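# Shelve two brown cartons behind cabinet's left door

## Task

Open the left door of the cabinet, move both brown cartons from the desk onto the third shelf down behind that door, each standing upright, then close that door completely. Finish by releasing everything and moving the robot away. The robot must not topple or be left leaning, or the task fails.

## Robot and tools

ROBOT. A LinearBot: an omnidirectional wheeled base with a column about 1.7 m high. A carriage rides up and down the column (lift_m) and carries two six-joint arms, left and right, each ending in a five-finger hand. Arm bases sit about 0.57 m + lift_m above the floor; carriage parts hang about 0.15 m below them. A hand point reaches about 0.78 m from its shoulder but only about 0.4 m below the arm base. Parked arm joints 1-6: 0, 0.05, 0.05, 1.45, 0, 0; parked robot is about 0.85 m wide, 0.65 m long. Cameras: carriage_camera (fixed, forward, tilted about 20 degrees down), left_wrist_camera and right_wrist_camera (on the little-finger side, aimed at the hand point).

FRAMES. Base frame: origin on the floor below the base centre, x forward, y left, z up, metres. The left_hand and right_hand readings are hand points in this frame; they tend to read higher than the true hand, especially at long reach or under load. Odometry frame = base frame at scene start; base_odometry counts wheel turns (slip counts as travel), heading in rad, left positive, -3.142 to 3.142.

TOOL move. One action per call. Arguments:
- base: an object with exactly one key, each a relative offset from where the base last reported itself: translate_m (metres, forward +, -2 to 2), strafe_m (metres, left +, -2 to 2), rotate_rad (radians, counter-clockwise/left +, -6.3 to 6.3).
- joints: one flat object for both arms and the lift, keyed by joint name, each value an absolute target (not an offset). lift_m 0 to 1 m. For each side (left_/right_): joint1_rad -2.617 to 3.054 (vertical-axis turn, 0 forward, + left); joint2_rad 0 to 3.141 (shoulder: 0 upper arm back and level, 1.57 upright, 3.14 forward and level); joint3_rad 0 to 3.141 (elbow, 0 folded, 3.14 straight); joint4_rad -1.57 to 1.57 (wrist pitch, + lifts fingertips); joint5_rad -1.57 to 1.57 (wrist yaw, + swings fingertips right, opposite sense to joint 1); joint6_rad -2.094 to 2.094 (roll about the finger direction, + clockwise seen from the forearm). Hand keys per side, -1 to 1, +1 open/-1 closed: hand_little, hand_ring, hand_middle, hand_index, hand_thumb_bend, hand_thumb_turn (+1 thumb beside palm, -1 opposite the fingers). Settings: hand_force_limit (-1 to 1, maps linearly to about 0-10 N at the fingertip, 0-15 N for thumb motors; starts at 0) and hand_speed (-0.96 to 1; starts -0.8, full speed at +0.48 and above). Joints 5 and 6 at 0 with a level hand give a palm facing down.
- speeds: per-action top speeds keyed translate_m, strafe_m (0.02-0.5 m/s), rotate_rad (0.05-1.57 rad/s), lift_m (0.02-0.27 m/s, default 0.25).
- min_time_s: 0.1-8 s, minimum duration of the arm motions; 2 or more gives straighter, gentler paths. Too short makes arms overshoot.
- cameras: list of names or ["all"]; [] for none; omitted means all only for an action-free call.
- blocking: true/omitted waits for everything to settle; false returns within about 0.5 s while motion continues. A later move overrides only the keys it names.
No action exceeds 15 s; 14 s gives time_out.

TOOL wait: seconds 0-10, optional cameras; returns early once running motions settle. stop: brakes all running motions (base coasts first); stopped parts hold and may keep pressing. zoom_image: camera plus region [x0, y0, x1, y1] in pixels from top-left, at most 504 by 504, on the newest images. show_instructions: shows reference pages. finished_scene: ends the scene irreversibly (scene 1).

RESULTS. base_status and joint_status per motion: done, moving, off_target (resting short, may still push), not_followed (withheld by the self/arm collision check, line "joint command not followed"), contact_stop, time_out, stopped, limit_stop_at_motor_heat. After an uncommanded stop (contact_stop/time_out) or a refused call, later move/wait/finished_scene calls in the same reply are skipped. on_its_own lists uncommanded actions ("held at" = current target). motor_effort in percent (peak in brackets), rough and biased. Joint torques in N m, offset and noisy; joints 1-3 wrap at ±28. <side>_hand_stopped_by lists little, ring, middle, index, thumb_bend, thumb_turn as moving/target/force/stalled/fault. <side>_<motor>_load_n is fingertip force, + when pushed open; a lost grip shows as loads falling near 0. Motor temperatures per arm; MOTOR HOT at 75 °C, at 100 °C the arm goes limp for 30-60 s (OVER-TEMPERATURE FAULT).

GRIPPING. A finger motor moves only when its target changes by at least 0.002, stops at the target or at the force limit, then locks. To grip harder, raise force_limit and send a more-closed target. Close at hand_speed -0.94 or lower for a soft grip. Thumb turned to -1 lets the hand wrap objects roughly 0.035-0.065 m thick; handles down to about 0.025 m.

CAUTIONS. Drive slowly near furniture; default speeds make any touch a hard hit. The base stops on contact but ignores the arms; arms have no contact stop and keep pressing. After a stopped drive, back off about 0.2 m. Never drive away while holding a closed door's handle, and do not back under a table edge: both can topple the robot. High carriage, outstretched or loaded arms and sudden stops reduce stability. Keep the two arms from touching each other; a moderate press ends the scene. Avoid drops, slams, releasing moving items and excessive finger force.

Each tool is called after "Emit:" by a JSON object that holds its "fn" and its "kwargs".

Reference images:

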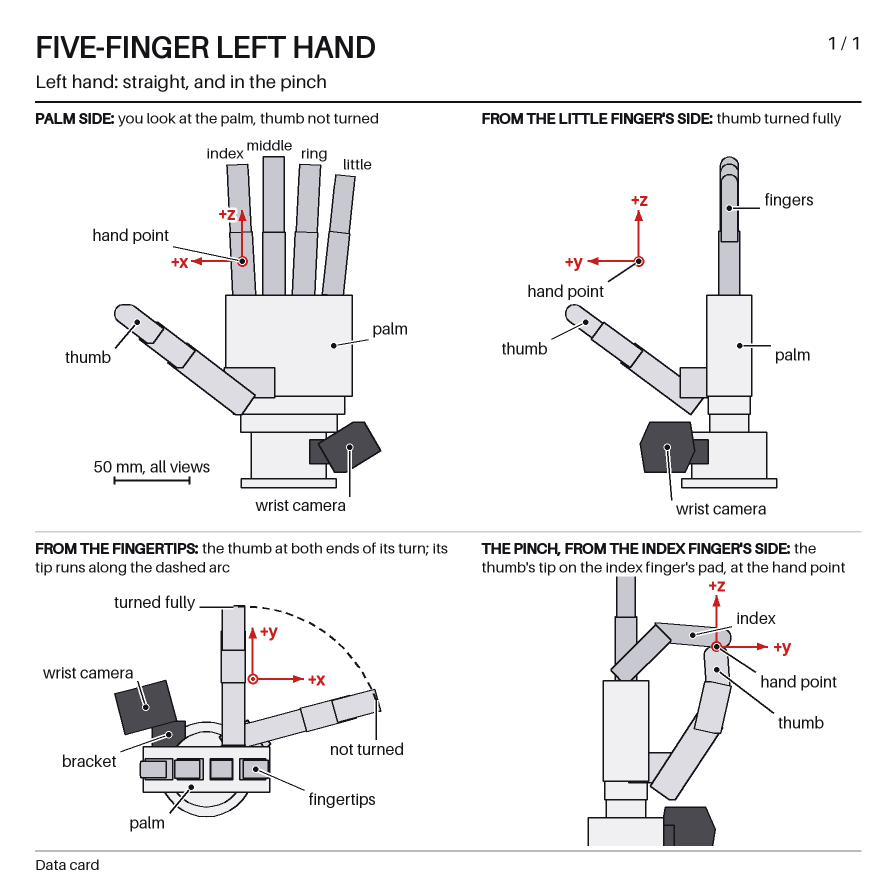

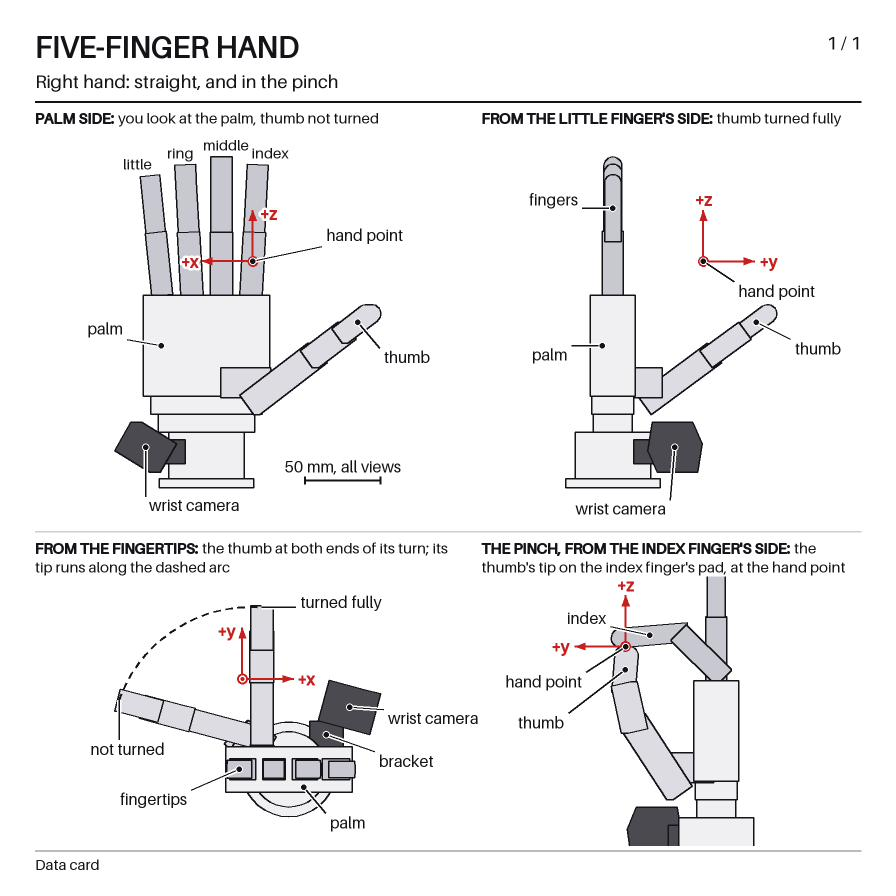

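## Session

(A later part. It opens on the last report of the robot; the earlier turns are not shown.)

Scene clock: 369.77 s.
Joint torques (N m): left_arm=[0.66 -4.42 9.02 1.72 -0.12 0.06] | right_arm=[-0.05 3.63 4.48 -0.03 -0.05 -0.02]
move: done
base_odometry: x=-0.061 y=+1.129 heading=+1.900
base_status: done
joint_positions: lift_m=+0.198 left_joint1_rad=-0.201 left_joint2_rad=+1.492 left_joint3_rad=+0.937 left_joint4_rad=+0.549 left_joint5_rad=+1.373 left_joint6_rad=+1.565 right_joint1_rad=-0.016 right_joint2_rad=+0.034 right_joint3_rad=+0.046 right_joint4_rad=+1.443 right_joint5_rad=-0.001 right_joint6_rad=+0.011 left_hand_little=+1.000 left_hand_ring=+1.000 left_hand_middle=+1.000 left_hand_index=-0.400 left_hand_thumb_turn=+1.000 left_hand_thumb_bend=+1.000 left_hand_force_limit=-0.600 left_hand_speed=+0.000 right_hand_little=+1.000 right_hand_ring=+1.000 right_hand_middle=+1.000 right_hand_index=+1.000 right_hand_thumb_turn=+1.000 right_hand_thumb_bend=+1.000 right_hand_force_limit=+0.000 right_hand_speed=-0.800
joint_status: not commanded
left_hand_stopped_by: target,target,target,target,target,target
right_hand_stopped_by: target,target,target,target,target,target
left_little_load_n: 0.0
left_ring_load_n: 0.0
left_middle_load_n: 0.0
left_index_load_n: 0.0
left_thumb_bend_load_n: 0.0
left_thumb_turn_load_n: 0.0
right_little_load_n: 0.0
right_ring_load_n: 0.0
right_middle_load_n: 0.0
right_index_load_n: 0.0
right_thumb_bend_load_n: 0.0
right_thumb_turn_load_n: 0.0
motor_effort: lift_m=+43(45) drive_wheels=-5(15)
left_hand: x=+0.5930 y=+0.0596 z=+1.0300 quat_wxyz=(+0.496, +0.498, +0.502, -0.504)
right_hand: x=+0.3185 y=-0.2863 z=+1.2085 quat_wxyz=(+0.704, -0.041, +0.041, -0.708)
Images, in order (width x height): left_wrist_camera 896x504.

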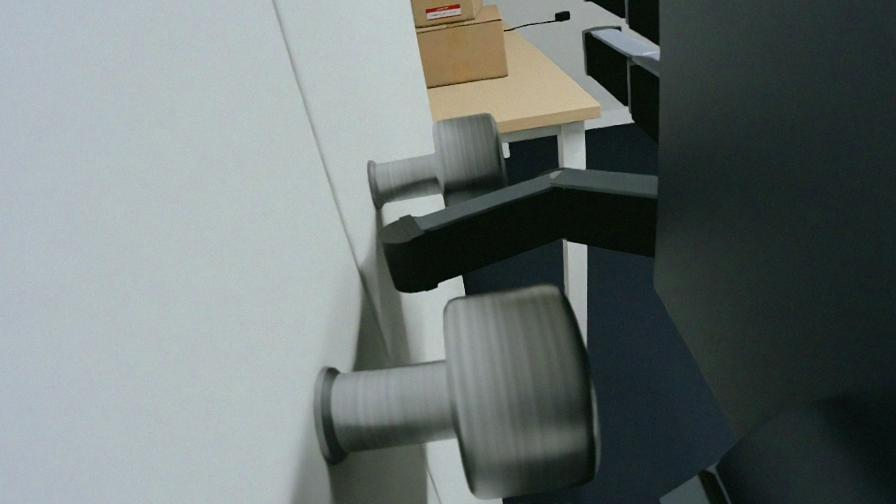

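Emit:
{"fn": "move", "kwargs": {"base": {"strafe_m": 0.015}, "speeds": {"strafe_m": 0.03}, "cameras": ["left_wrist_camera"]}}

Scene clock: 373.77 s.
Joint torques (N m): left_arm=[0.38 -4.38 9.11 1.72 -0.04 0.03] | right_arm=[-0.21 3.75 4.77 -0.06 0.02 -0.02]
move: done
base_odometry: x=-0.075 y=+1.125 heading=+1.900
base_status: done
joint_positions: lift_m=+0.198 left_joint1_rad=-0.200 left_joint2_rad=+1.492 left_joint3_rad=+0.937 left_joint4_rad=+0.549 left_joint5_rad=+1.371 left_joint6_rad=+1.565 right_joint1_rad=-0.016 right_joint2_rad=+0.034 right_joint3_rad=+0.046 right_joint4_rad=+1.443 right_joint5_rad=-0.001 right_joint6_rad=+0.011 left_hand_little=+1.000 left_hand_ring=+1.000 left_hand_middle=+1.000 left_hand_index=-0.400 left_hand_thumb_turn=+1.000 left_hand_thumb_bend=+1.000 left_hand_force_limit=-0.600 left_hand_speed=+0.000 right_hand_little=+1.000 right_hand_ring=+1.000 right_hand_middle=+1.000 right_hand_index=+1.000 right_hand_thumb_turn=+1.000 right_hand_thumb_bend=+1.000 right_hand_force_limit=+0.000 right_hand_speed=-0.800
joint_status: not commanded
left_hand_stopped_by: target,target,target,target,target,target
right_hand_stopped_by: target,target,target,target,target,target
left_little_load_n: 0.0
left_ring_load_n: 0.0
left_middle_load_n: 0.0
left_index_load_n: 0.0
left_thumb_bend_load_n: 0.0
left_thumb_turn_load_n: 0.0
right_little_load_n: 0.0
right_ring_load_n: 0.0
right_middle_load_n: 0.0
right_index_load_n: 0.0
right_thumb_bend_load_n: 0.0
right_thumb_turn_load_n: 0.0
motor_effort: lift_m=+43(45) drive_wheels=-5(10)
left_hand: x=+0.5937 y=+0.0601 z=+1.0300 quat_wxyz=(+0.497, +0.497, +0.503, -0.503)
right_hand: x=+0.3184 y=-0.2863 z=+1.2086 quat_wxyz=(+0.704, -0.041, +0.041, -0.708)
Images, in order (width x height): left_wrist_camera 896x504.

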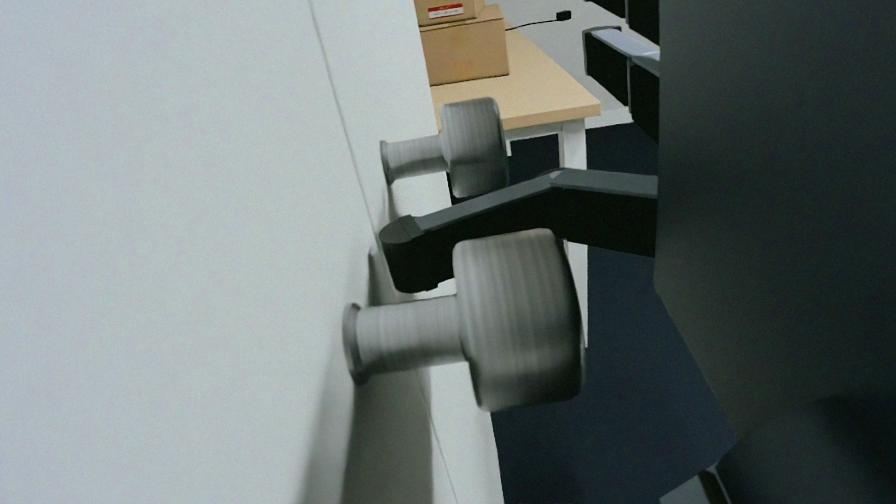

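Emit:
{"fn": "move", "kwargs": {"joints": {"left_hand_index": -0.8, "left_hand_speed": -0.85, "left_hand_force_limit": -0.4}, "cameras": ["left_wrist_camera"]}}

Scene clock: 379.57 s.
Joint torques (N m): left_arm=[0.62 -4.59 8.96 1.73 0.03 0.04] | right_arm=[-0.09 3.74 4.71 -0.03 -0.01 -0.05]
move: off_target
base_odometry: x=-0.075 y=+1.125 heading=+1.900
base_status: not commanded
joint_positions: lift_m=+0.198 left_joint1_rad=-0.203 left_joint2_rad=+1.492 left_joint3_rad=+0.937 left_joint4_rad=+0.549 left_joint5_rad=+1.365 left_joint6_rad=+1.567 right_joint1_rad=-0.016 right_joint2_rad=+0.034 right_joint3_rad=+0.046 right_joint4_rad=+1.443 right_joint5_rad=-0.001 right_joint6_rad=+0.011 left_hand_little=+1.000 left_hand_ring=+1.000 left_hand_middle=+1.000 left_hand_index=-0.634 left_hand_thumb_turn=+1.000 left_hand_thumb_bend=+1.000 left_hand_force_limit=-0.400 left_hand_speed=-0.850 right_hand_little=+1.000 right_hand_ring=+1.000 right_hand_middle=+1.000 right_hand_index=+1.000 right_hand_thumb_turn=+1.000 right_hand_thumb_bend=+1.000 right_hand_force_limit=+0.000 right_hand_speed=-0.800
joint_status: left_hand_index off_target (ended at -0.634, target -0.800); the others done
left_hand_stopped_by: target,target,target,force,target,target
right_hand_stopped_by: target,target,target,target,target,target
left_little_load_n: 0.0
left_ring_load_n: 0.0
left_middle_load_n: 0.0
left_index_load_n: 2.5
left_thumb_bend_load_n: 0.0
left_thumb_turn_load_n: 0.0
right_little_load_n: 0.0
right_ring_load_n: 0.0
right_middle_load_n: 0.0
right_index_load_n: 0.0
right_thumb_bend_load_n: 0.0
right_thumb_turn_load_n: 0.0
motor_effort: lift_m=+44(44) drive_wheels=-5(6)
left_hand: x=+0.5942 y=+0.0593 z=+1.0301 quat_wxyz=(+0.498, +0.497, +0.503, -0.501)
right_hand: x=+0.3184 y=-0.2863 z=+1.2086 quat_wxyz=(+0.704, -0.041, +0.041, -0.708)
Images, in order (width x height): left_wrist_camera 896x504.

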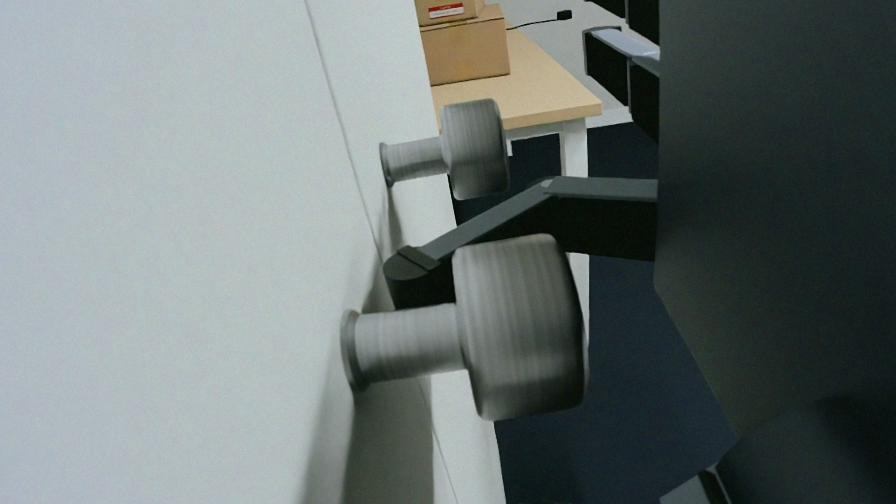

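Emit:
{"fn": "move", "kwargs": {"base": {"translate_m": -0.03}, "speeds": {"translate_m": 0.03}, "cameras": ["left_wrist_camera", "carriage_camera"]}}

Scene clock: 383.17 s.
Joint torques (N m): left_arm=[0.96 -5.86 8.61 1.66 -0.06 -0.06] | right_arm=[-0.09 3.71 4.72 0 0 -0.02]
move: done
base_odometry: x=-0.066 y=+1.097 heading=+1.900
base_status: done
joint_positions: lift_m=+0.198 left_joint1_rad=-0.206 left_joint2_rad=+1.507 left_joint3_rad=+0.941 left_joint4_rad=+0.558 left_joint5_rad=+1.369 left_joint6_rad=+1.577 right_joint1_rad=-0.016 right_joint2_rad=+0.034 right_joint3_rad=+0.046 right_joint4_rad=+1.444 right_joint5_rad=-0.001 right_joint6_rad=+0.011 left_hand_little=+1.000 left_hand_ring=+1.000 left_hand_middle=+1.000 left_hand_index=-0.634 left_hand_thumb_turn=+1.000 left_hand_thumb_bend=+1.000 left_hand_force_limit=-0.400 left_hand_speed=-0.850 right_hand_little=+1.000 right_hand_ring=+1.000 right_hand_middle=+1.000 right_hand_index=+1.000 right_hand_thumb_turn=+1.000 right_hand_thumb_bend=+1.000 right_hand_force_limit=+0.000 right_hand_speed=-0.800
joint_status: not commanded
left_hand_stopped_by: target,target,target,force,target,target
right_hand_stopped_by: target,target,target,target,target,target
left_little_load_n: 0.0
left_ring_load_n: 0.0
left_middle_load_n: 0.0
left_index_load_n: 0.0
left_thumb_bend_load_n: 0.5
left_thumb_turn_load_n: 0.0
right_little_load_n: 0.0
right_ring_load_n: 0.0
right_middle_load_n: 0.0
right_index_load_n: 0.0
right_thumb_bend_load_n: 0.0
right_thumb_turn_load_n: 0.0
motor_effort: lift_m=+43(44) drive_wheels=+1(15)
left_hand: x=+0.5959 y=+0.0574 z=+1.0285 quat_wxyz=(+0.498, +0.501, +0.499, -0.501)
right_hand: x=+0.3183 y=-0.2863 z=+1.2086 quat_wxyz=(+0.704, -0.040, +0.041, -0.708)
pictures: carriage_camera, left_wrist_camera
Images, in order (width x height): carriage_camera 896x504, left_wrist_camera 896x504.

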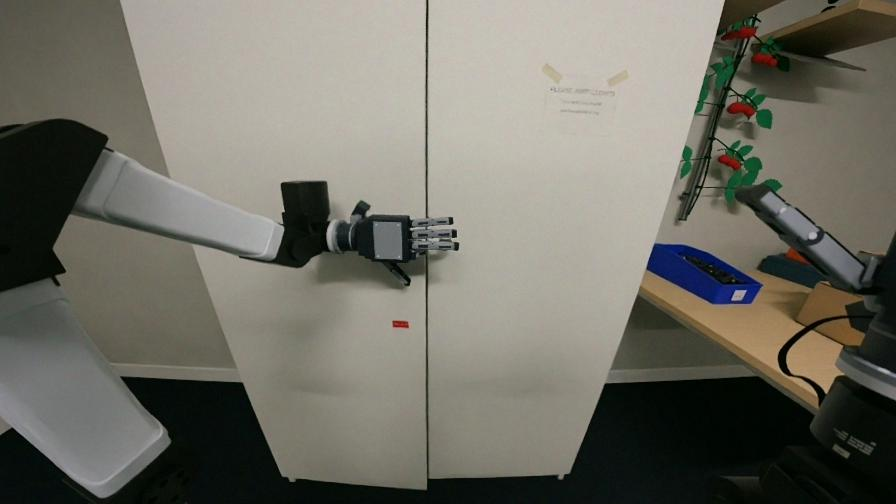

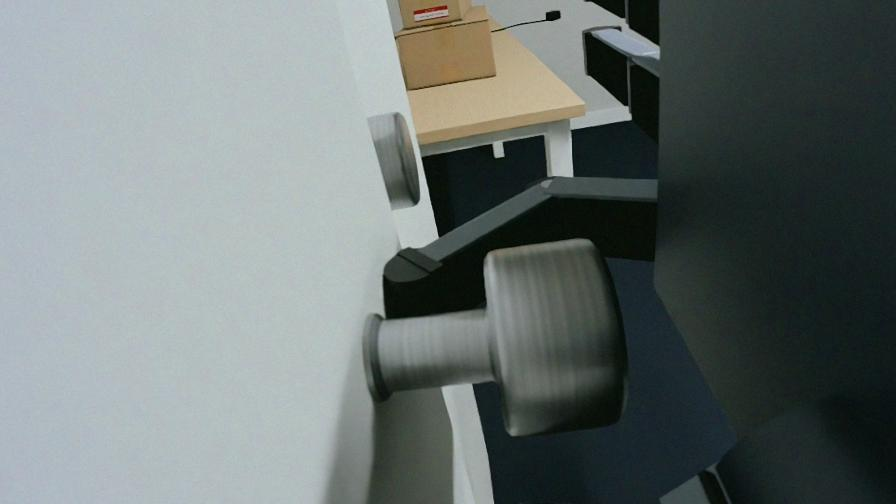

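Emit:
{"fn": "move", "kwargs": {"base": {"translate_m": -0.07}, "speeds": {"translate_m": 0.04}, "cameras": ["left_wrist_camera", "carriage_camera"]}}

Scene clock: 388.00 s.
Joint torques (N m): left_arm=[0.73 -5.74 8.31 1.65 0.04 0] | right_arm=[-0.05 3.75 4.55 -0.01 0 -0.03]
move: done
base_odometry: x=-0.043 y=+1.030 heading=+1.900
base_status: done
joint_positions: lift_m=+0.198 left_joint1_rad=-0.205 left_joint2_rad=+1.507 left_joint3_rad=+0.941 left_joint4_rad=+0.554 left_joint5_rad=+1.363 left_joint6_rad=+1.576 right_joint1_rad=-0.016 right_joint2_rad=+0.034 right_joint3_rad=+0.046 right_joint4_rad=+1.443 right_joint5_rad=-0.001 right_joint6_rad=+0.011 left_hand_little=+1.000 left_hand_ring=+1.000 left_hand_middle=+1.000 left_hand_index=-0.634 left_hand_thumb_turn=+1.000 left_hand_thumb_bend=+1.000 left_hand_force_limit=-0.400 left_hand_speed=-0.850 right_hand_little=+1.000 right_hand_ring=+1.000 right_hand_middle=+1.000 right_hand_index=+1.000 right_hand_thumb_turn=+1.000 right_hand_thumb_bend=+1.000 right_hand_force_limit=+0.000 right_hand_speed=-0.800
joint_status: not commanded
left_hand_stopped_by: target,target,target,force,target,target
right_hand_stopped_by: target,target,target,target,target,target
left_little_load_n: 0.0
left_ring_load_n: 0.0
left_middle_load_n: 0.0
left_index_load_n: 0.0
left_thumb_bend_load_n: 0.0
left_thumb_turn_load_n: 0.0
right_little_load_n: 0.0
right_ring_load_n: 0.5
right_middle_load_n: 0.0
right_index_load_n: 0.0
right_thumb_bend_load_n: 0.0
right_thumb_turn_load_n: 0.0
motor_effort: lift_m=+44(45) drive_wheels=-1(13)
left_hand: x=+0.5972 y=+0.0583 z=+1.0277 quat_wxyz=(+0.499, +0.498, +0.503, -0.500)
right_hand: x=+0.3185 y=-0.2863 z=+1.2085 quat_wxyz=(+0.704, -0.041, +0.041, -0.708)
pictures: carriage_camera, left_wrist_camera
Images, in order (width x height): carriage_camera 896x504, left_wrist_camera 896x504.

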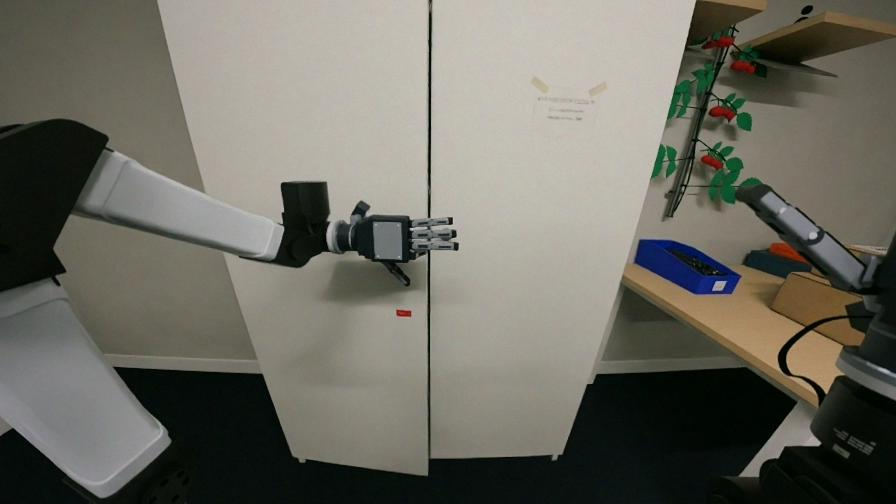

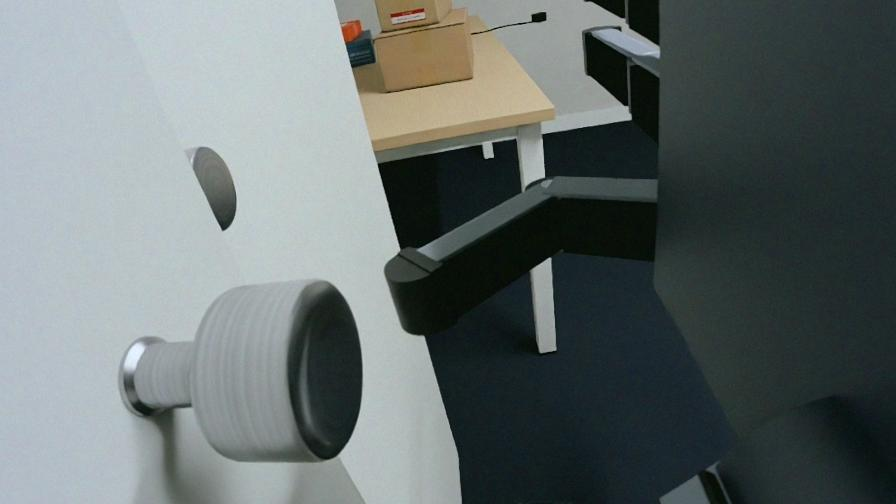

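Emit:
{"fn": "move", "kwargs": {"base": {"strafe_m": -0.012}, "speeds": {"strafe_m": 0.05}}}

Emit:
{"fn": "move", "kwargs": {"base": {"translate_m": 0.034}, "speeds": {"translate_m": 0.03}, "cameras": ["left_wrist_camera"]}}

Scene clock: 397.83 s.
Joint torques (N m): left_arm=[0.54 -5.76 8.31 1.72 0 -0.05] | right_arm=[-0.06 3.77 4.66 -0.03 -0.02 -0.02]
move: done
base_odometry: x=-0.032 y=+1.034 heading=+1.900
base_status: done
joint_positions: lift_m=+0.198 left_joint1_rad=-0.202 left_joint2_rad=+1.507 left_joint3_rad=+0.941 left_joint4_rad=+0.554 left_joint5_rad=+1.364 left_joint6_rad=+1.576 right_joint1_rad=-0.016 right_joint2_rad=+0.034 right_joint3_rad=+0.046 right_joint4_rad=+1.443 right_joint5_rad=-0.001 right_joint6_rad=+0.011 left_hand_little=+1.000 left_hand_ring=+1.000 left_hand_middle=+1.000 left_hand_index=-0.634 left_hand_thumb_turn=+1.000 left_hand_thumb_bend=+1.000 left_hand_force_limit=-0.400 left_hand_speed=-0.850 right_hand_little=+1.000 right_hand_ring=+1.000 right_hand_middle=+1.000 right_hand_index=+1.000 right_hand_thumb_turn=+1.000 right_hand_thumb_bend=+1.000 right_hand_force_limit=+0.000 right_hand_speed=-0.800
joint_status: not commanded
left_hand_stopped_by: target,target,target,force,target,target
right_hand_stopped_by: target,target,target,target,target,target
left_little_load_n: 0.0
left_ring_load_n: 0.0
left_middle_load_n: 0.0
left_index_load_n: 0.0
left_thumb_bend_load_n: 0.0
left_thumb_turn_load_n: 0.0
right_little_load_n: 0.0
right_ring_load_n: 0.0
right_middle_load_n: 0.0
right_index_load_n: 0.0
right_thumb_bend_load_n: 0.0
right_thumb_turn_load_n: 0.0
motor_effort: lift_m=+43(44) drive_wheels=+1(5)
left_hand: x=+0.5977 y=+0.0592 z=+1.0277 quat_wxyz=(+0.499, +0.498, +0.503, -0.500)
right_hand: x=+0.3185 y=-0.2862 z=+1.2085 quat_wxyz=(+0.704, -0.041, +0.041, -0.708)
pictures: none

Scene clock: 399.47 s.
Joint torques (N m): left_arm=[0.39 -5.91 8.35 1.78 0.03 -0.04] | right_arm=[-0.06 3.67 4.77 0.01 -0.01 -0.04]
move: done
base_odometry: x=-0.043 y=+1.066 heading=+1.900
base_status: done
joint_positions: lift_m=+0.198 left_joint1_rad=-0.202 left_joint2_rad=+1.507 left_joint3_rad=+0.941 left_joint4_rad=+0.551 left_joint5_rad=+1.365 left_joint6_rad=+1.576 right_joint1_rad=-0.016 right_joint2_rad=+0.034 right_joint3_rad=+0.046 right_joint4_rad=+1.443 right_joint5_rad=-0.001 right_joint6_rad=+0.011 left_hand_little=+1.000 left_hand_ring=+1.000 left_hand_middle=+1.000 left_hand_index=-0.634 left_hand_thumb_turn=+1.000 left_hand_thumb_bend=+1.000 left_hand_force_limit=-0.400 left_hand_speed=-0.850 right_hand_little=+1.000 right_hand_ring=+1.000 right_hand_middle=+1.000 right_hand_index=+1.000 right_hand_thumb_turn=+1.000 right_hand_thumb_bend=+1.000 right_hand_force_limit=+0.000 right_hand_speed=-0.800
joint_status: not commanded
left_hand_stopped_by: target,target,target,force,target,target
right_hand_stopped_by: target,target,target,target,target,target
left_little_load_n: 0.0
left_ring_load_n: 0.0
left_middle_load_n: 0.0
left_index_load_n: 0.0
left_thumb_bend_load_n: 0.0
left_thumb_turn_load_n: 0.0
right_little_load_n: 0.0
right_ring_load_n: 0.0
right_middle_load_n: 0.0
right_index_load_n: 0.0
right_thumb_bend_load_n: 0.0
right_thumb_turn_load_n: 0.0
motor_effort: lift_m=+44(44) drive_wheels=+5(11)
left_hand: x=+0.5975 y=+0.0592 z=+1.0272 quat_wxyz=(+0.498, +0.498, +0.504, -0.500)
right_hand: x=+0.3184 y=-0.2862 z=+1.2085 quat_wxyz=(+0.704, -0.041, +0.041, -0.708)
Images, in order (width x height): left_wrist_camera 896x504.

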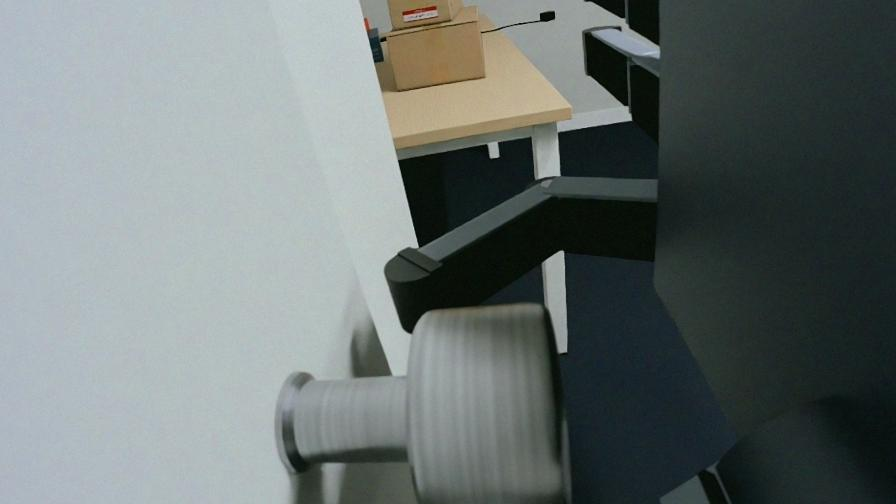

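Emit:
{"fn": "move", "kwargs": {"base": {"translate_m": 0.006}, "speeds": {"translate_m": 0.03}}}

Emit:
{"fn": "move", "kwargs": {"base": {"strafe_m": 0.014}, "speeds": {"strafe_m": 0.03}, "cameras": ["left_wrist_camera"]}}

Scene clock: 402.90 s.
Joint torques (N m): left_arm=[0.54 -5.75 8.31 1.71 0.02 -0.07] | right_arm=[-0.1 3.86 4.67 -0.05 0.01 -0.03]
move: done
base_odometry: x=-0.045 y=+1.072 heading=+1.899
base_status: done
joint_positions: lift_m=+0.198 left_joint1_rad=-0.202 left_joint2_rad=+1.507 left_joint3_rad=+0.941 left_joint4_rad=+0.550 left_joint5_rad=+1.365 left_joint6_rad=+1.576 right_joint1_rad=-0.016 right_joint2_rad=+0.034 right_joint3_rad=+0.046 right_joint4_rad=+1.443 right_joint5_rad=-0.001 right_joint6_rad=+0.011 left_hand_little=+1.000 left_hand_ring=+1.000 left_hand_middle=+1.000 left_hand_index=-0.634 left_hand_thumb_turn=+1.000 left_hand_thumb_bend=+1.000 left_hand_force_limit=-0.400 left_hand_speed=-0.850 right_hand_little=+1.000 right_hand_ring=+1.000 right_hand_middle=+1.000 right_hand_index=+1.000 right_hand_thumb_turn=+1.000 right_hand_thumb_bend=+1.000 right_hand_force_limit=+0.000 right_hand_speed=-0.800
joint_status: not commanded
left_hand_stopped_by: target,target,target,force,target,target
right_hand_stopped_by: target,target,target,target,target,target
left_little_load_n: 0.5
left_ring_load_n: 0.5
left_middle_load_n: 0.0
left_index_load_n: 0.0
left_thumb_bend_load_n: 0.0
left_thumb_turn_load_n: 0.0
right_little_load_n: 0.0
right_ring_load_n: -0.5
right_middle_load_n: 0.0
right_index_load_n: 0.0
right_thumb_bend_load_n: 0.0
right_thumb_turn_load_n: 0.0
motor_effort: lift_m=+43(44) drive_wheels=+4(11)
left_hand: x=+0.5975 y=+0.0593 z=+1.0270 quat_wxyz=(+0.498, +0.497, +0.504, -0.501)
right_hand: x=+0.3185 y=-0.2862 z=+1.2085 quat_wxyz=(+0.704, -0.041, +0.041, -0.708)
pictures: none

Scene clock: 403.87 s.
Joint torques (N m): left_arm=[0.39 -5.93 8.44 1.69 0 -0.05] | right_arm=[0.01 3.82 4.62 -0.04 0 -0.01]
move: done
base_odometry: x=-0.058 y=+1.067 heading=+1.899
base_status: done
joint_positions: lift_m=+0.198 left_joint1_rad=-0.200 left_joint2_rad=+1.507 left_joint3_rad=+0.941 left_joint4_rad=+0.550 left_joint5_rad=+1.367 left_joint6_rad=+1.576 right_joint1_rad=-0.015 right_joint2_rad=+0.034 right_joint3_rad=+0.046 right_joint4_rad=+1.443 right_joint5_rad=-0.001 right_joint6_rad=+0.011 left_hand_little=+1.000 left_hand_ring=+1.000 left_hand_middle=+1.000 left_hand_index=-0.634 left_hand_thumb_turn=+1.000 left_hand_thumb_bend=+1.000 left_hand_force_limit=-0.400 left_hand_speed=-0.850 right_hand_little=+1.000 right_hand_ring=+1.000 right_hand_middle=+1.000 right_hand_index=+1.000 right_hand_thumb_turn=+1.000 right_hand_thumb_bend=+1.000 right_hand_force_limit=+0.000 right_hand_speed=-0.800
joint_status: not commanded
left_hand_stopped_by: target,target,target,force,target,target
right_hand_stopped_by: target,target,target,target,target,target
left_little_load_n: 0.0
left_ring_load_n: 0.0
left_middle_load_n: 0.0
left_index_load_n: 0.0
left_thumb_bend_load_n: 0.0
left_thumb_turn_load_n: 0.0
right_little_load_n: 0.0
right_ring_load_n: 0.0
right_middle_load_n: 0.0
right_index_load_n: 0.0
right_thumb_bend_load_n: 0.0
right_thumb_turn_load_n: 0.0
motor_effort: lift_m=+43(44) drive_wheels=-5(17)
left_hand: x=+0.5975 y=+0.0597 z=+1.0270 quat_wxyz=(+0.498, +0.497, +0.504, -0.501)
right_hand: x=+0.3185 y=-0.2862 z=+1.2085 quat_wxyz=(+0.704, -0.041, +0.041, -0.707)
Images, in order (width x height): left_wrist_camera 896x504.

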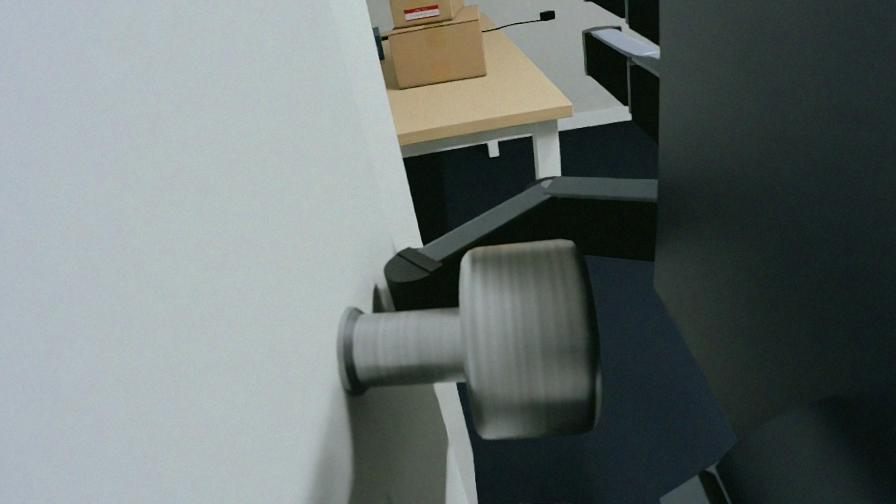

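Emit:
{"fn": "move", "kwargs": {"joints": {"left_hand_index": -0.9, "left_hand_force_limit": 0.0, "left_hand_speed": -0.85}}}

Emit:
{"fn": "move", "kwargs": {"base": {"translate_m": -0.03}, "speeds": {"translate_m": 0.03}, "cameras": ["left_wrist_camera"]}}

Scene clock: 407.50 s.
Joint torques (N m): left_arm=[1.25 -5.83 8.38 1.72 -0.09 -0.02] | right_arm=[-0.05 3.75 4.71 -0.02 -0.01 -0.03]
move: done
base_odometry: x=-0.058 y=+1.067 heading=+1.899
base_status: not commanded
joint_positions: lift_m=+0.198 left_joint1_rad=-0.210 left_joint2_rad=+1.507 left_joint3_rad=+0.941 left_joint4_rad=+0.549 left_joint5_rad=+1.377 left_joint6_rad=+1.574 right_joint1_rad=-0.015 right_joint2_rad=+0.034 right_joint3_rad=+0.046 right_joint4_rad=+1.443 right_joint5_rad=-0.001 right_joint6_rad=+0.011 left_hand_little=+1.000 left_hand_ring=+1.000 left_hand_middle=+1.000 left_hand_index=-0.900 left_hand_thumb_turn=+1.000 left_hand_thumb_bend=+1.000 left_hand_force_limit=+0.000 left_hand_speed=-0.850 right_hand_little=+1.000 right_hand_ring=+1.000 right_hand_middle=+1.000 right_hand_index=+1.000 right_hand_thumb_turn=+1.000 right_hand_thumb_bend=+1.000 right_hand_force_limit=+0.000 right_hand_speed=-0.800
joint_status: all done
left_hand_stopped_by: target,target,target,target,target,target
right_hand_stopped_by: target,target,target,target,target,target
left_little_load_n: 0.0
left_ring_load_n: 0.0
left_middle_load_n: 0.0
left_index_load_n: 1.0
left_thumb_bend_load_n: 0.0
left_thumb_turn_load_n: 0.0
right_little_load_n: -0.5
right_ring_load_n: 0.0
right_middle_load_n: 0.0
right_index_load_n: 0.0
right_thumb_bend_load_n: 0.0
right_thumb_turn_load_n: 0.0
motor_effort: lift_m=+42(44) drive_wheels=-6(6)
left_hand: x=+0.5931 y=+0.0556 z=+1.0268 quat_wxyz=(+0.492, +0.502, +0.500, -0.506)
right_hand: x=+0.3185 y=-0.2862 z=+1.2085 quat_wxyz=(+0.704, -0.041, +0.041, -0.707)
pictures: none

Scene clock: 409.00 s.
Joint torques (N m): left_arm=[0.98 -5.68 8.47 1.74 0.01 -0.02] | right_arm=[-0.08 3.7 4.62 -0.03 0.01 -0.04]
move: done
base_odometry: x=-0.048 y=+1.039 heading=+1.899
base_status: done
joint_positions: lift_m=+0.198 left_joint1_rad=-0.205 left_joint2_rad=+1.507 left_joint3_rad=+0.941 left_joint4_rad=+0.549 left_joint5_rad=+1.364 left_joint6_rad=+1.574 right_joint1_rad=-0.015 right_joint2_rad=+0.034 right_joint3_rad=+0.046 right_joint4_rad=+1.443 right_joint5_rad=-0.001 right_joint6_rad=+0.011 left_hand_little=+1.000 left_hand_ring=+1.000 left_hand_middle=+1.000 left_hand_index=-0.900 left_hand_thumb_turn=+1.000 left_hand_thumb_bend=+1.000 left_hand_force_limit=+0.000 left_hand_speed=-0.850 right_hand_little=+1.000 right_hand_ring=+1.000 right_hand_middle=+1.000 right_hand_index=+1.000 right_hand_thumb_turn=+1.000 right_hand_thumb_bend=+1.000 right_hand_force_limit=+0.000 right_hand_speed=-0.800
joint_status: not commanded
left_hand_stopped_by: target,target,target,target,target,target
right_hand_stopped_by: target,target,target,target,target,target
left_little_load_n: 0.0
left_ring_load_n: 0.0
left_middle_load_n: 0.0
left_index_load_n: 0.0
left_thumb_bend_load_n: 0.0
left_thumb_turn_load_n: 0.0
right_little_load_n: 0.0
right_ring_load_n: 0.0
right_middle_load_n: 0.0
right_index_load_n: 0.0
right_thumb_bend_load_n: 0.0
right_thumb_turn_load_n: 0.0
motor_effort: lift_m=+43(45) drive_wheels=-4(15)
left_hand: x=+0.5967 y=+0.0580 z=+1.0267 quat_wxyz=(+0.496, +0.497, +0.504, -0.502)
right_hand: x=+0.3184 y=-0.2862 z=+1.2085 quat_wxyz=(+0.704, -0.041, +0.041, -0.707)
Images, in order (width x height): left_wrist_camera 896x504.

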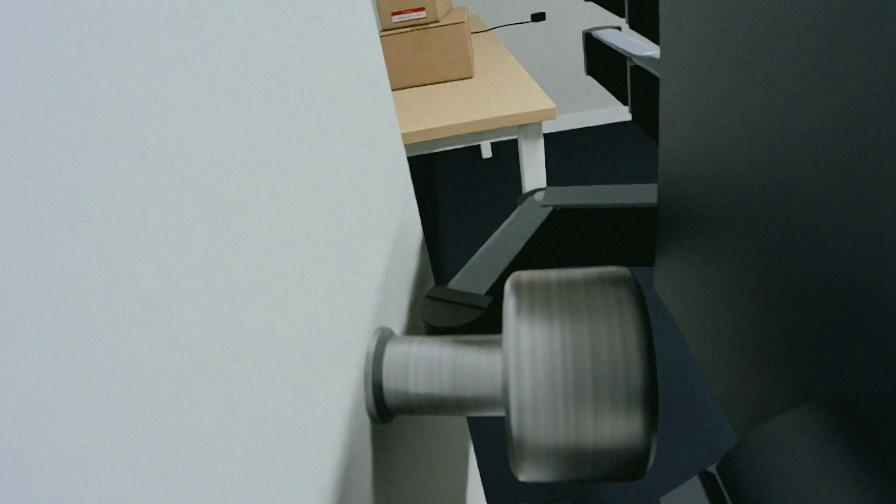

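Emit:
{"fn": "move", "kwargs": {"base": {"translate_m": -0.04}, "speeds": {"translate_m": 0.03}, "cameras": ["left_wrist_camera", "carriage_camera"]}}

Scene clock: 412.47 s.
Joint torques (N m): left_arm=[0.58 -5.85 8.42 1.7 -0.01 -0.02] | right_arm=[0.01 3.69 4.66 -0.07 -0.02 -0.04]
move: done
base_odometry: x=-0.035 y=+1.001 heading=+1.899
base_status: done
joint_positions: lift_m=+0.198 left_joint1_rad=-0.203 left_joint2_rad=+1.507 left_joint3_rad=+0.941 left_joint4_rad=+0.549 left_joint5_rad=+1.362 left_joint6_rad=+1.574 right_joint1_rad=-0.015 right_joint2_rad=+0.034 right_joint3_rad=+0.046 right_joint4_rad=+1.443 right_joint5_rad=-0.001 right_joint6_rad=+0.011 left_hand_little=+1.000 left_hand_ring=+1.000 left_hand_middle=+1.000 left_hand_index=-0.900 left_hand_thumb_turn=+1.000 left_hand_thumb_bend=+1.000 left_hand_force_limit=+0.000 left_hand_speed=-0.850 right_hand_little=+1.000 right_hand_ring=+1.000 right_hand_middle=+1.000 right_hand_index=+1.000 right_hand_thumb_turn=+1.000 right_hand_thumb_bend=+1.000 right_hand_force_limit=+0.000 right_hand_speed=-0.800
joint_status: not commanded
left_hand_stopped_by: target,target,target,target,target,target
right_hand_stopped_by: target,target,target,target,target,target
left_little_load_n: 0.0
left_ring_load_n: 0.0
left_middle_load_n: 0.0
left_index_load_n: 0.0
left_thumb_bend_load_n: 0.0
left_thumb_turn_load_n: 0.0
right_little_load_n: 0.0
right_ring_load_n: 0.0
right_middle_load_n: 0.0
right_index_load_n: 0.0
right_thumb_bend_load_n: 0.0
right_thumb_turn_load_n: 0.0
motor_effort: lift_m=+43(44) drive_wheels=-1(7)
left_hand: x=+0.5978 y=+0.0591 z=+1.0266 quat_wxyz=(+0.497, +0.496, +0.506, -0.501)
right_hand: x=+0.3186 y=-0.2862 z=+1.2085 quat_wxyz=(+0.704, -0.041, +0.041, -0.707)
pictures: carriage_camera, left_wrist_camera
Images, in order (width x height): carriage_camera 896x504, left_wrist_camera 896x504.

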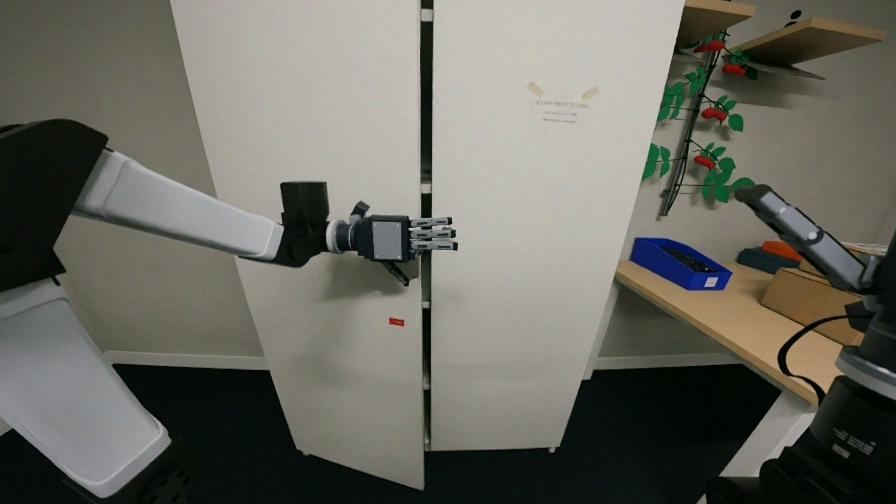

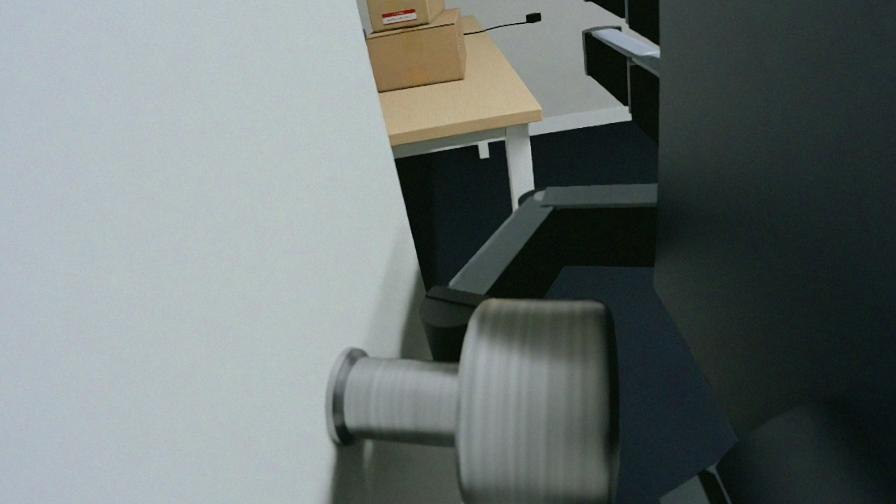

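Emit:
{"fn": "move", "kwargs": {"base": {"strafe_m": 0.012}, "speeds": {"strafe_m": 0.03}}}

Emit:
{"fn": "move", "kwargs": {"base": {"translate_m": -0.035}, "speeds": {"translate_m": 0.03}, "cameras": ["left_wrist_camera"]}}

Emit:
{"fn": "move", "kwargs": {"base": {"strafe_m": 0.012}, "speeds": {"strafe_m": 0.03}}}

Emit:
{"fn": "move", "kwargs": {"base": {"translate_m": -0.035}, "speeds": {"translate_m": 0.03}, "cameras": ["left_wrist_camera", "carriage_camera"]}}

Scene clock: 417.70 s.
Joint torques (N m): left_arm=[1.26 -5.87 8.36 1.72 -0.1 -0.04] | right_arm=[-0.1 3.86 4.79 -0.06 -0.01 -0.03]
move: done
base_odometry: x=-0.046 y=+0.997 heading=+1.899
base_status: done
joint_positions: lift_m=+0.198 left_joint1_rad=-0.211 left_joint2_rad=+1.507 left_joint3_rad=+0.941 left_joint4_rad=+0.549 left_joint5_rad=+1.377 left_joint6_rad=+1.574 right_joint1_rad=-0.015 right_joint2_rad=+0.034 right_joint3_rad=+0.046 right_joint4_rad=+1.443 right_joint5_rad=-0.001 right_joint6_rad=+0.011 left_hand_little=+1.000 left_hand_ring=+1.000 left_hand_middle=+1.000 left_hand_index=-0.900 left_hand_thumb_turn=+1.000 left_hand_thumb_bend=+1.000 left_hand_force_limit=+0.000 left_hand_speed=-0.850 right_hand_little=+1.000 right_hand_ring=+1.000 right_hand_middle=+1.000 right_hand_index=+1.000 right_hand_thumb_turn=+1.000 right_hand_thumb_bend=+1.000 right_hand_force_limit=+0.000 right_hand_speed=-0.800
joint_status: not commanded
left_hand_stopped_by: target,target,target,target,target,target
right_hand_stopped_by: target,target,target,target,target,target
left_little_load_n: 0.0
left_ring_load_n: 0.5
left_middle_load_n: 0.0
left_index_load_n: 0.0
left_thumb_bend_load_n: 0.0
left_thumb_turn_load_n: 0.0
right_little_load_n: 0.0
right_ring_load_n: 0.0
right_middle_load_n: 0.0
right_index_load_n: 0.0
right_thumb_bend_load_n: 0.0
right_thumb_turn_load_n: 0.0
motor_effort: lift_m=+45(45) drive_wheels=+1(6)
left_hand: x=+0.5927 y=+0.0553 z=+1.0267 quat_wxyz=(+0.492, +0.502, +0.500, -0.507)
right_hand: x=+0.3184 y=-0.2862 z=+1.2085 quat_wxyz=(+0.704, -0.041, +0.041, -0.707)
pictures: none

Scene clock: 419.40 s.
Joint torques (N m): left_arm=[0.54 -5.81 8.39 1.71 -0.06 -0.02] | right_arm=[-0.06 3.86 4.41 -0.08 0.01 -0.02]
move: done
base_odometry: x=-0.035 y=+0.964 heading=+1.899
base_status: done
joint_positions: lift_m=+0.198 left_joint1_rad=-0.203 left_joint2_rad=+1.507 left_joint3_rad=+0.941 left_joint4_rad=+0.549 left_joint5_rad=+1.362 left_joint6_rad=+1.574 right_joint1_rad=-0.015 right_joint2_rad=+0.034 right_joint3_rad=+0.046 right_joint4_rad=+1.443 right_joint5_rad=-0.001 right_joint6_rad=+0.011 left_hand_little=+1.000 left_hand_ring=+1.000 left_hand_middle=+1.000 left_hand_index=-0.900 left_hand_thumb_turn=+1.000 left_hand_thumb_bend=+1.000 left_hand_force_limit=+0.000 left_hand_speed=-0.850 right_hand_little=+1.000 right_hand_ring=+1.000 right_hand_middle=+1.000 right_hand_index=+1.000 right_hand_thumb_turn=+1.000 right_hand_thumb_bend=+1.000 right_hand_force_limit=+0.000 right_hand_speed=-0.800
joint_status: not commanded
left_hand_stopped_by: target,target,target,target,target,target
right_hand_stopped_by: target,target,target,target,target,target
left_little_load_n: 0.0
left_ring_load_n: 0.0
left_middle_load_n: 0.0
left_index_load_n: 0.0
left_thumb_bend_load_n: 0.0
left_thumb_turn_load_n: -0.5
right_little_load_n: 0.0
right_ring_load_n: 0.0
right_middle_load_n: 0.0
right_index_load_n: 0.0
right_thumb_bend_load_n: 0.0
right_thumb_turn_load_n: 0.0
motor_effort: lift_m=+43(46) drive_wheels=-1(12)
left_hand: x=+0.5978 y=+0.0591 z=+1.0266 quat_wxyz=(+0.497, +0.496, +0.506, -0.501)
right_hand: x=+0.3185 y=-0.2862 z=+1.2085 quat_wxyz=(+0.704, -0.041, +0.041, -0.707)
Images, in order (width x height): left_wrist_camera 896x504.

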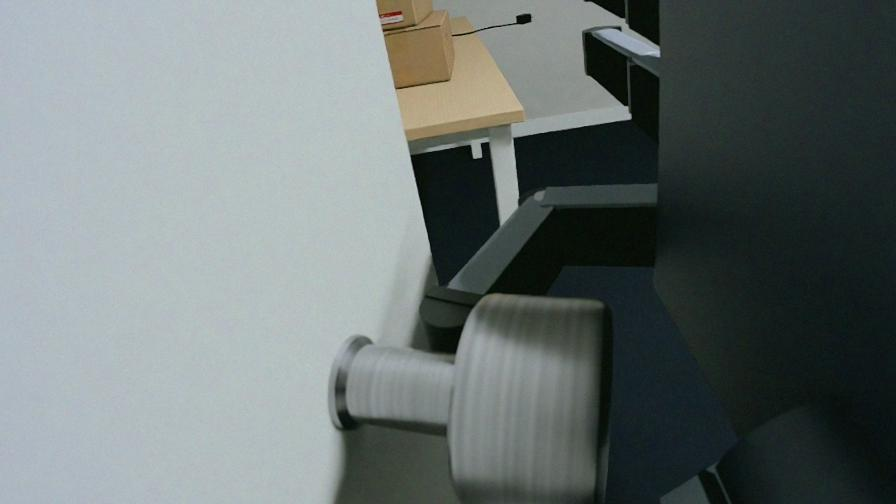

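Scene clock: 420.30 s.
Joint torques (N m): left_arm=[1.55 -5.94 8.43 1.76 -0.18 -0.09] | right_arm=[-0.12 3.78 4.64 -0.06 0.04 -0.03]
move: done
base_odometry: x=-0.046 y=+0.960 heading=+1.899
base_status: done
joint_positions: lift_m=+0.198 left_joint1_rad=-0.212 left_joint2_rad=+1.507 left_joint3_rad=+0.941 left_joint4_rad=+0.549 left_joint5_rad=+1.387 left_joint6_rad=+1.573 right_joint1_rad=-0.015 right_joint2_rad=+0.034 right_joint3_rad=+0.046 right_joint4_rad=+1.444 right_joint5_rad=-0.001 right_joint6_rad=+0.011 left_hand_little=+1.000 left_hand_ring=+1.000 left_hand_middle=+1.000 left_hand_index=-0.900 left_hand_thumb_turn=+1.000 left_hand_thumb_bend=+1.000 left_hand_force_limit=+0.000 left_hand_speed=-0.850 right_hand_little=+1.000 right_hand_ring=+1.000 right_hand_middle=+1.000 right_hand_index=+1.000 right_hand_thumb_turn=+1.000 right_hand_thumb_bend=+1.000 right_hand_force_limit=+0.000 right_hand_speed=-0.800
joint_status: not commanded
left_hand_stopped_by: target,target,target,target,target,target
right_hand_stopped_by: target,target,target,target,target,target
left_little_load_n: 0.0
left_ring_load_n: 0.0
left_middle_load_n: 0.0
left_index_load_n: 1.0
left_thumb_bend_load_n: 0.0
left_thumb_turn_load_n: 0.0
right_little_load_n: 0.0
right_ring_load_n: 0.0
right_middle_load_n: 0.0
right_index_load_n: 0.0
right_thumb_bend_load_n: 0.0
right_thumb_turn_load_n: 0.0
motor_effort: lift_m=+43(44) drive_wheels=+0(9)
left_hand: x=+0.5904 y=+0.0542 z=+1.0267 quat_wxyz=(+0.489, +0.504, +0.497, -0.510)
right_hand: x=+0.3183 y=-0.2862 z=+1.2086 quat_wxyz=(+0.704, -0.041, +0.041, -0.707)
pictures: none

Scene clock: 421.90 s.
Joint torques (N m): left_arm=[0.44 -5.93 8.36 1.75 0.02 -0.04] | right_arm=[-0.12 3.59 4.72 0.01 -0.03 -0.03]
move: done
base_odometry: x=-0.035 y=+0.927 heading=+1.899
base_status: done
joint_positions: lift_m=+0.198 left_joint1_rad=-0.202 left_joint2_rad=+1.507 left_joint3_rad=+0.941 left_joint4_rad=+0.549 left_joint5_rad=+1.361 left_joint6_rad=+1.573 right_joint1_rad=-0.015 right_joint2_rad=+0.034 right_joint3_rad=+0.046 right_joint4_rad=+1.443 right_joint5_rad=-0.001 right_joint6_rad=+0.011 left_hand_little=+1.000 left_hand_ring=+1.000 left_hand_middle=+1.000 left_hand_index=-0.900 left_hand_thumb_turn=+1.000 left_hand_thumb_bend=+1.000 left_hand_force_limit=+0.000 left_hand_speed=-0.850 right_hand_little=+1.000 right_hand_ring=+1.000 right_hand_middle=+1.000 right_hand_index=+1.000 right_hand_thumb_turn=+1.000 right_hand_thumb_bend=+1.000 right_hand_force_limit=+0.000 right_hand_speed=-0.800
joint_status: not commanded
left_hand_stopped_by: target,target,target,target,target,target
right_hand_stopped_by: target,target,target,target,target,target
left_little_load_n: 0.0
left_ring_load_n: 0.0
left_middle_load_n: 0.0
left_index_load_n: 0.0
left_thumb_bend_load_n: 0.0
left_thumb_turn_load_n: 0.0
right_little_load_n: 0.0
right_ring_load_n: 0.0
right_middle_load_n: 0.0
right_index_load_n: -0.5
right_thumb_bend_load_n: 0.0
right_thumb_turn_load_n: 0.0
motor_effort: lift_m=+43(45) drive_wheels=-1(12)
left_hand: x=+0.5980 y=+0.0595 z=+1.0266 quat_wxyz=(+0.498, +0.496, +0.506, -0.501)
right_hand: x=+0.3184 y=-0.2862 z=+1.2085 quat_wxyz=(+0.704, -0.041, +0.041, -0.707)
pictures: carriage_camera, left_wrist_camera
Images, in order (width x height): carriage_camera 896x504, left_wrist_camera 896x504.

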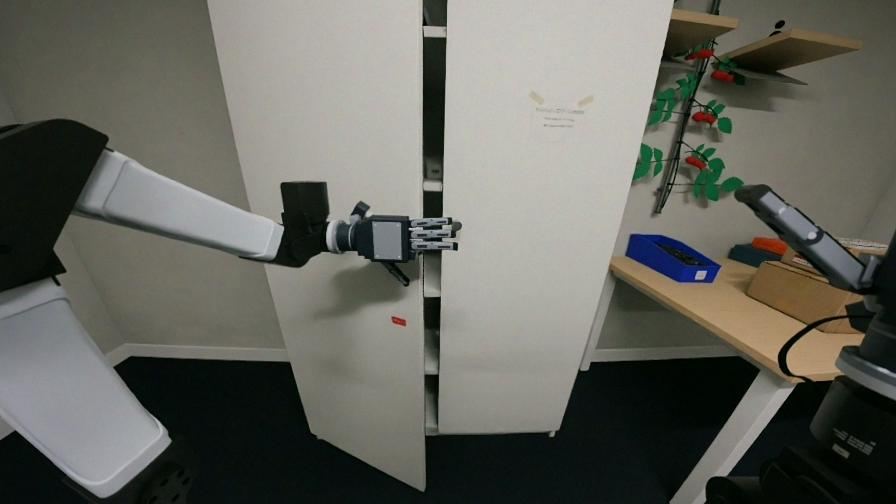

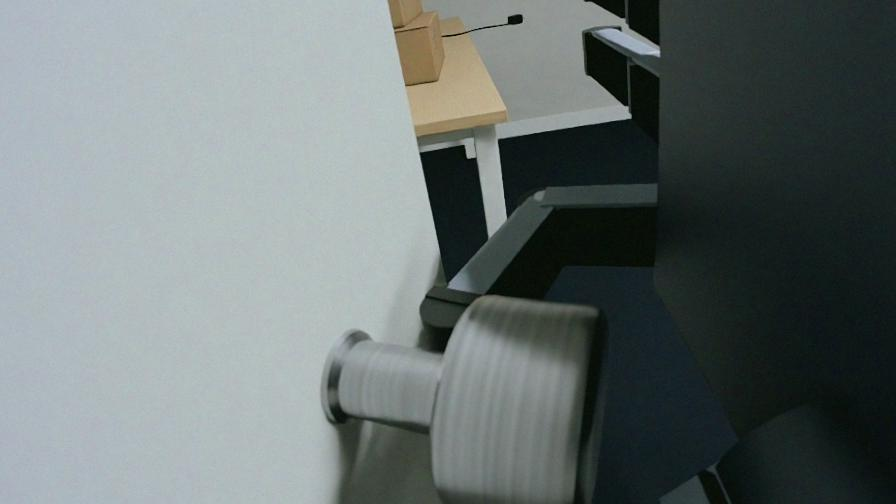

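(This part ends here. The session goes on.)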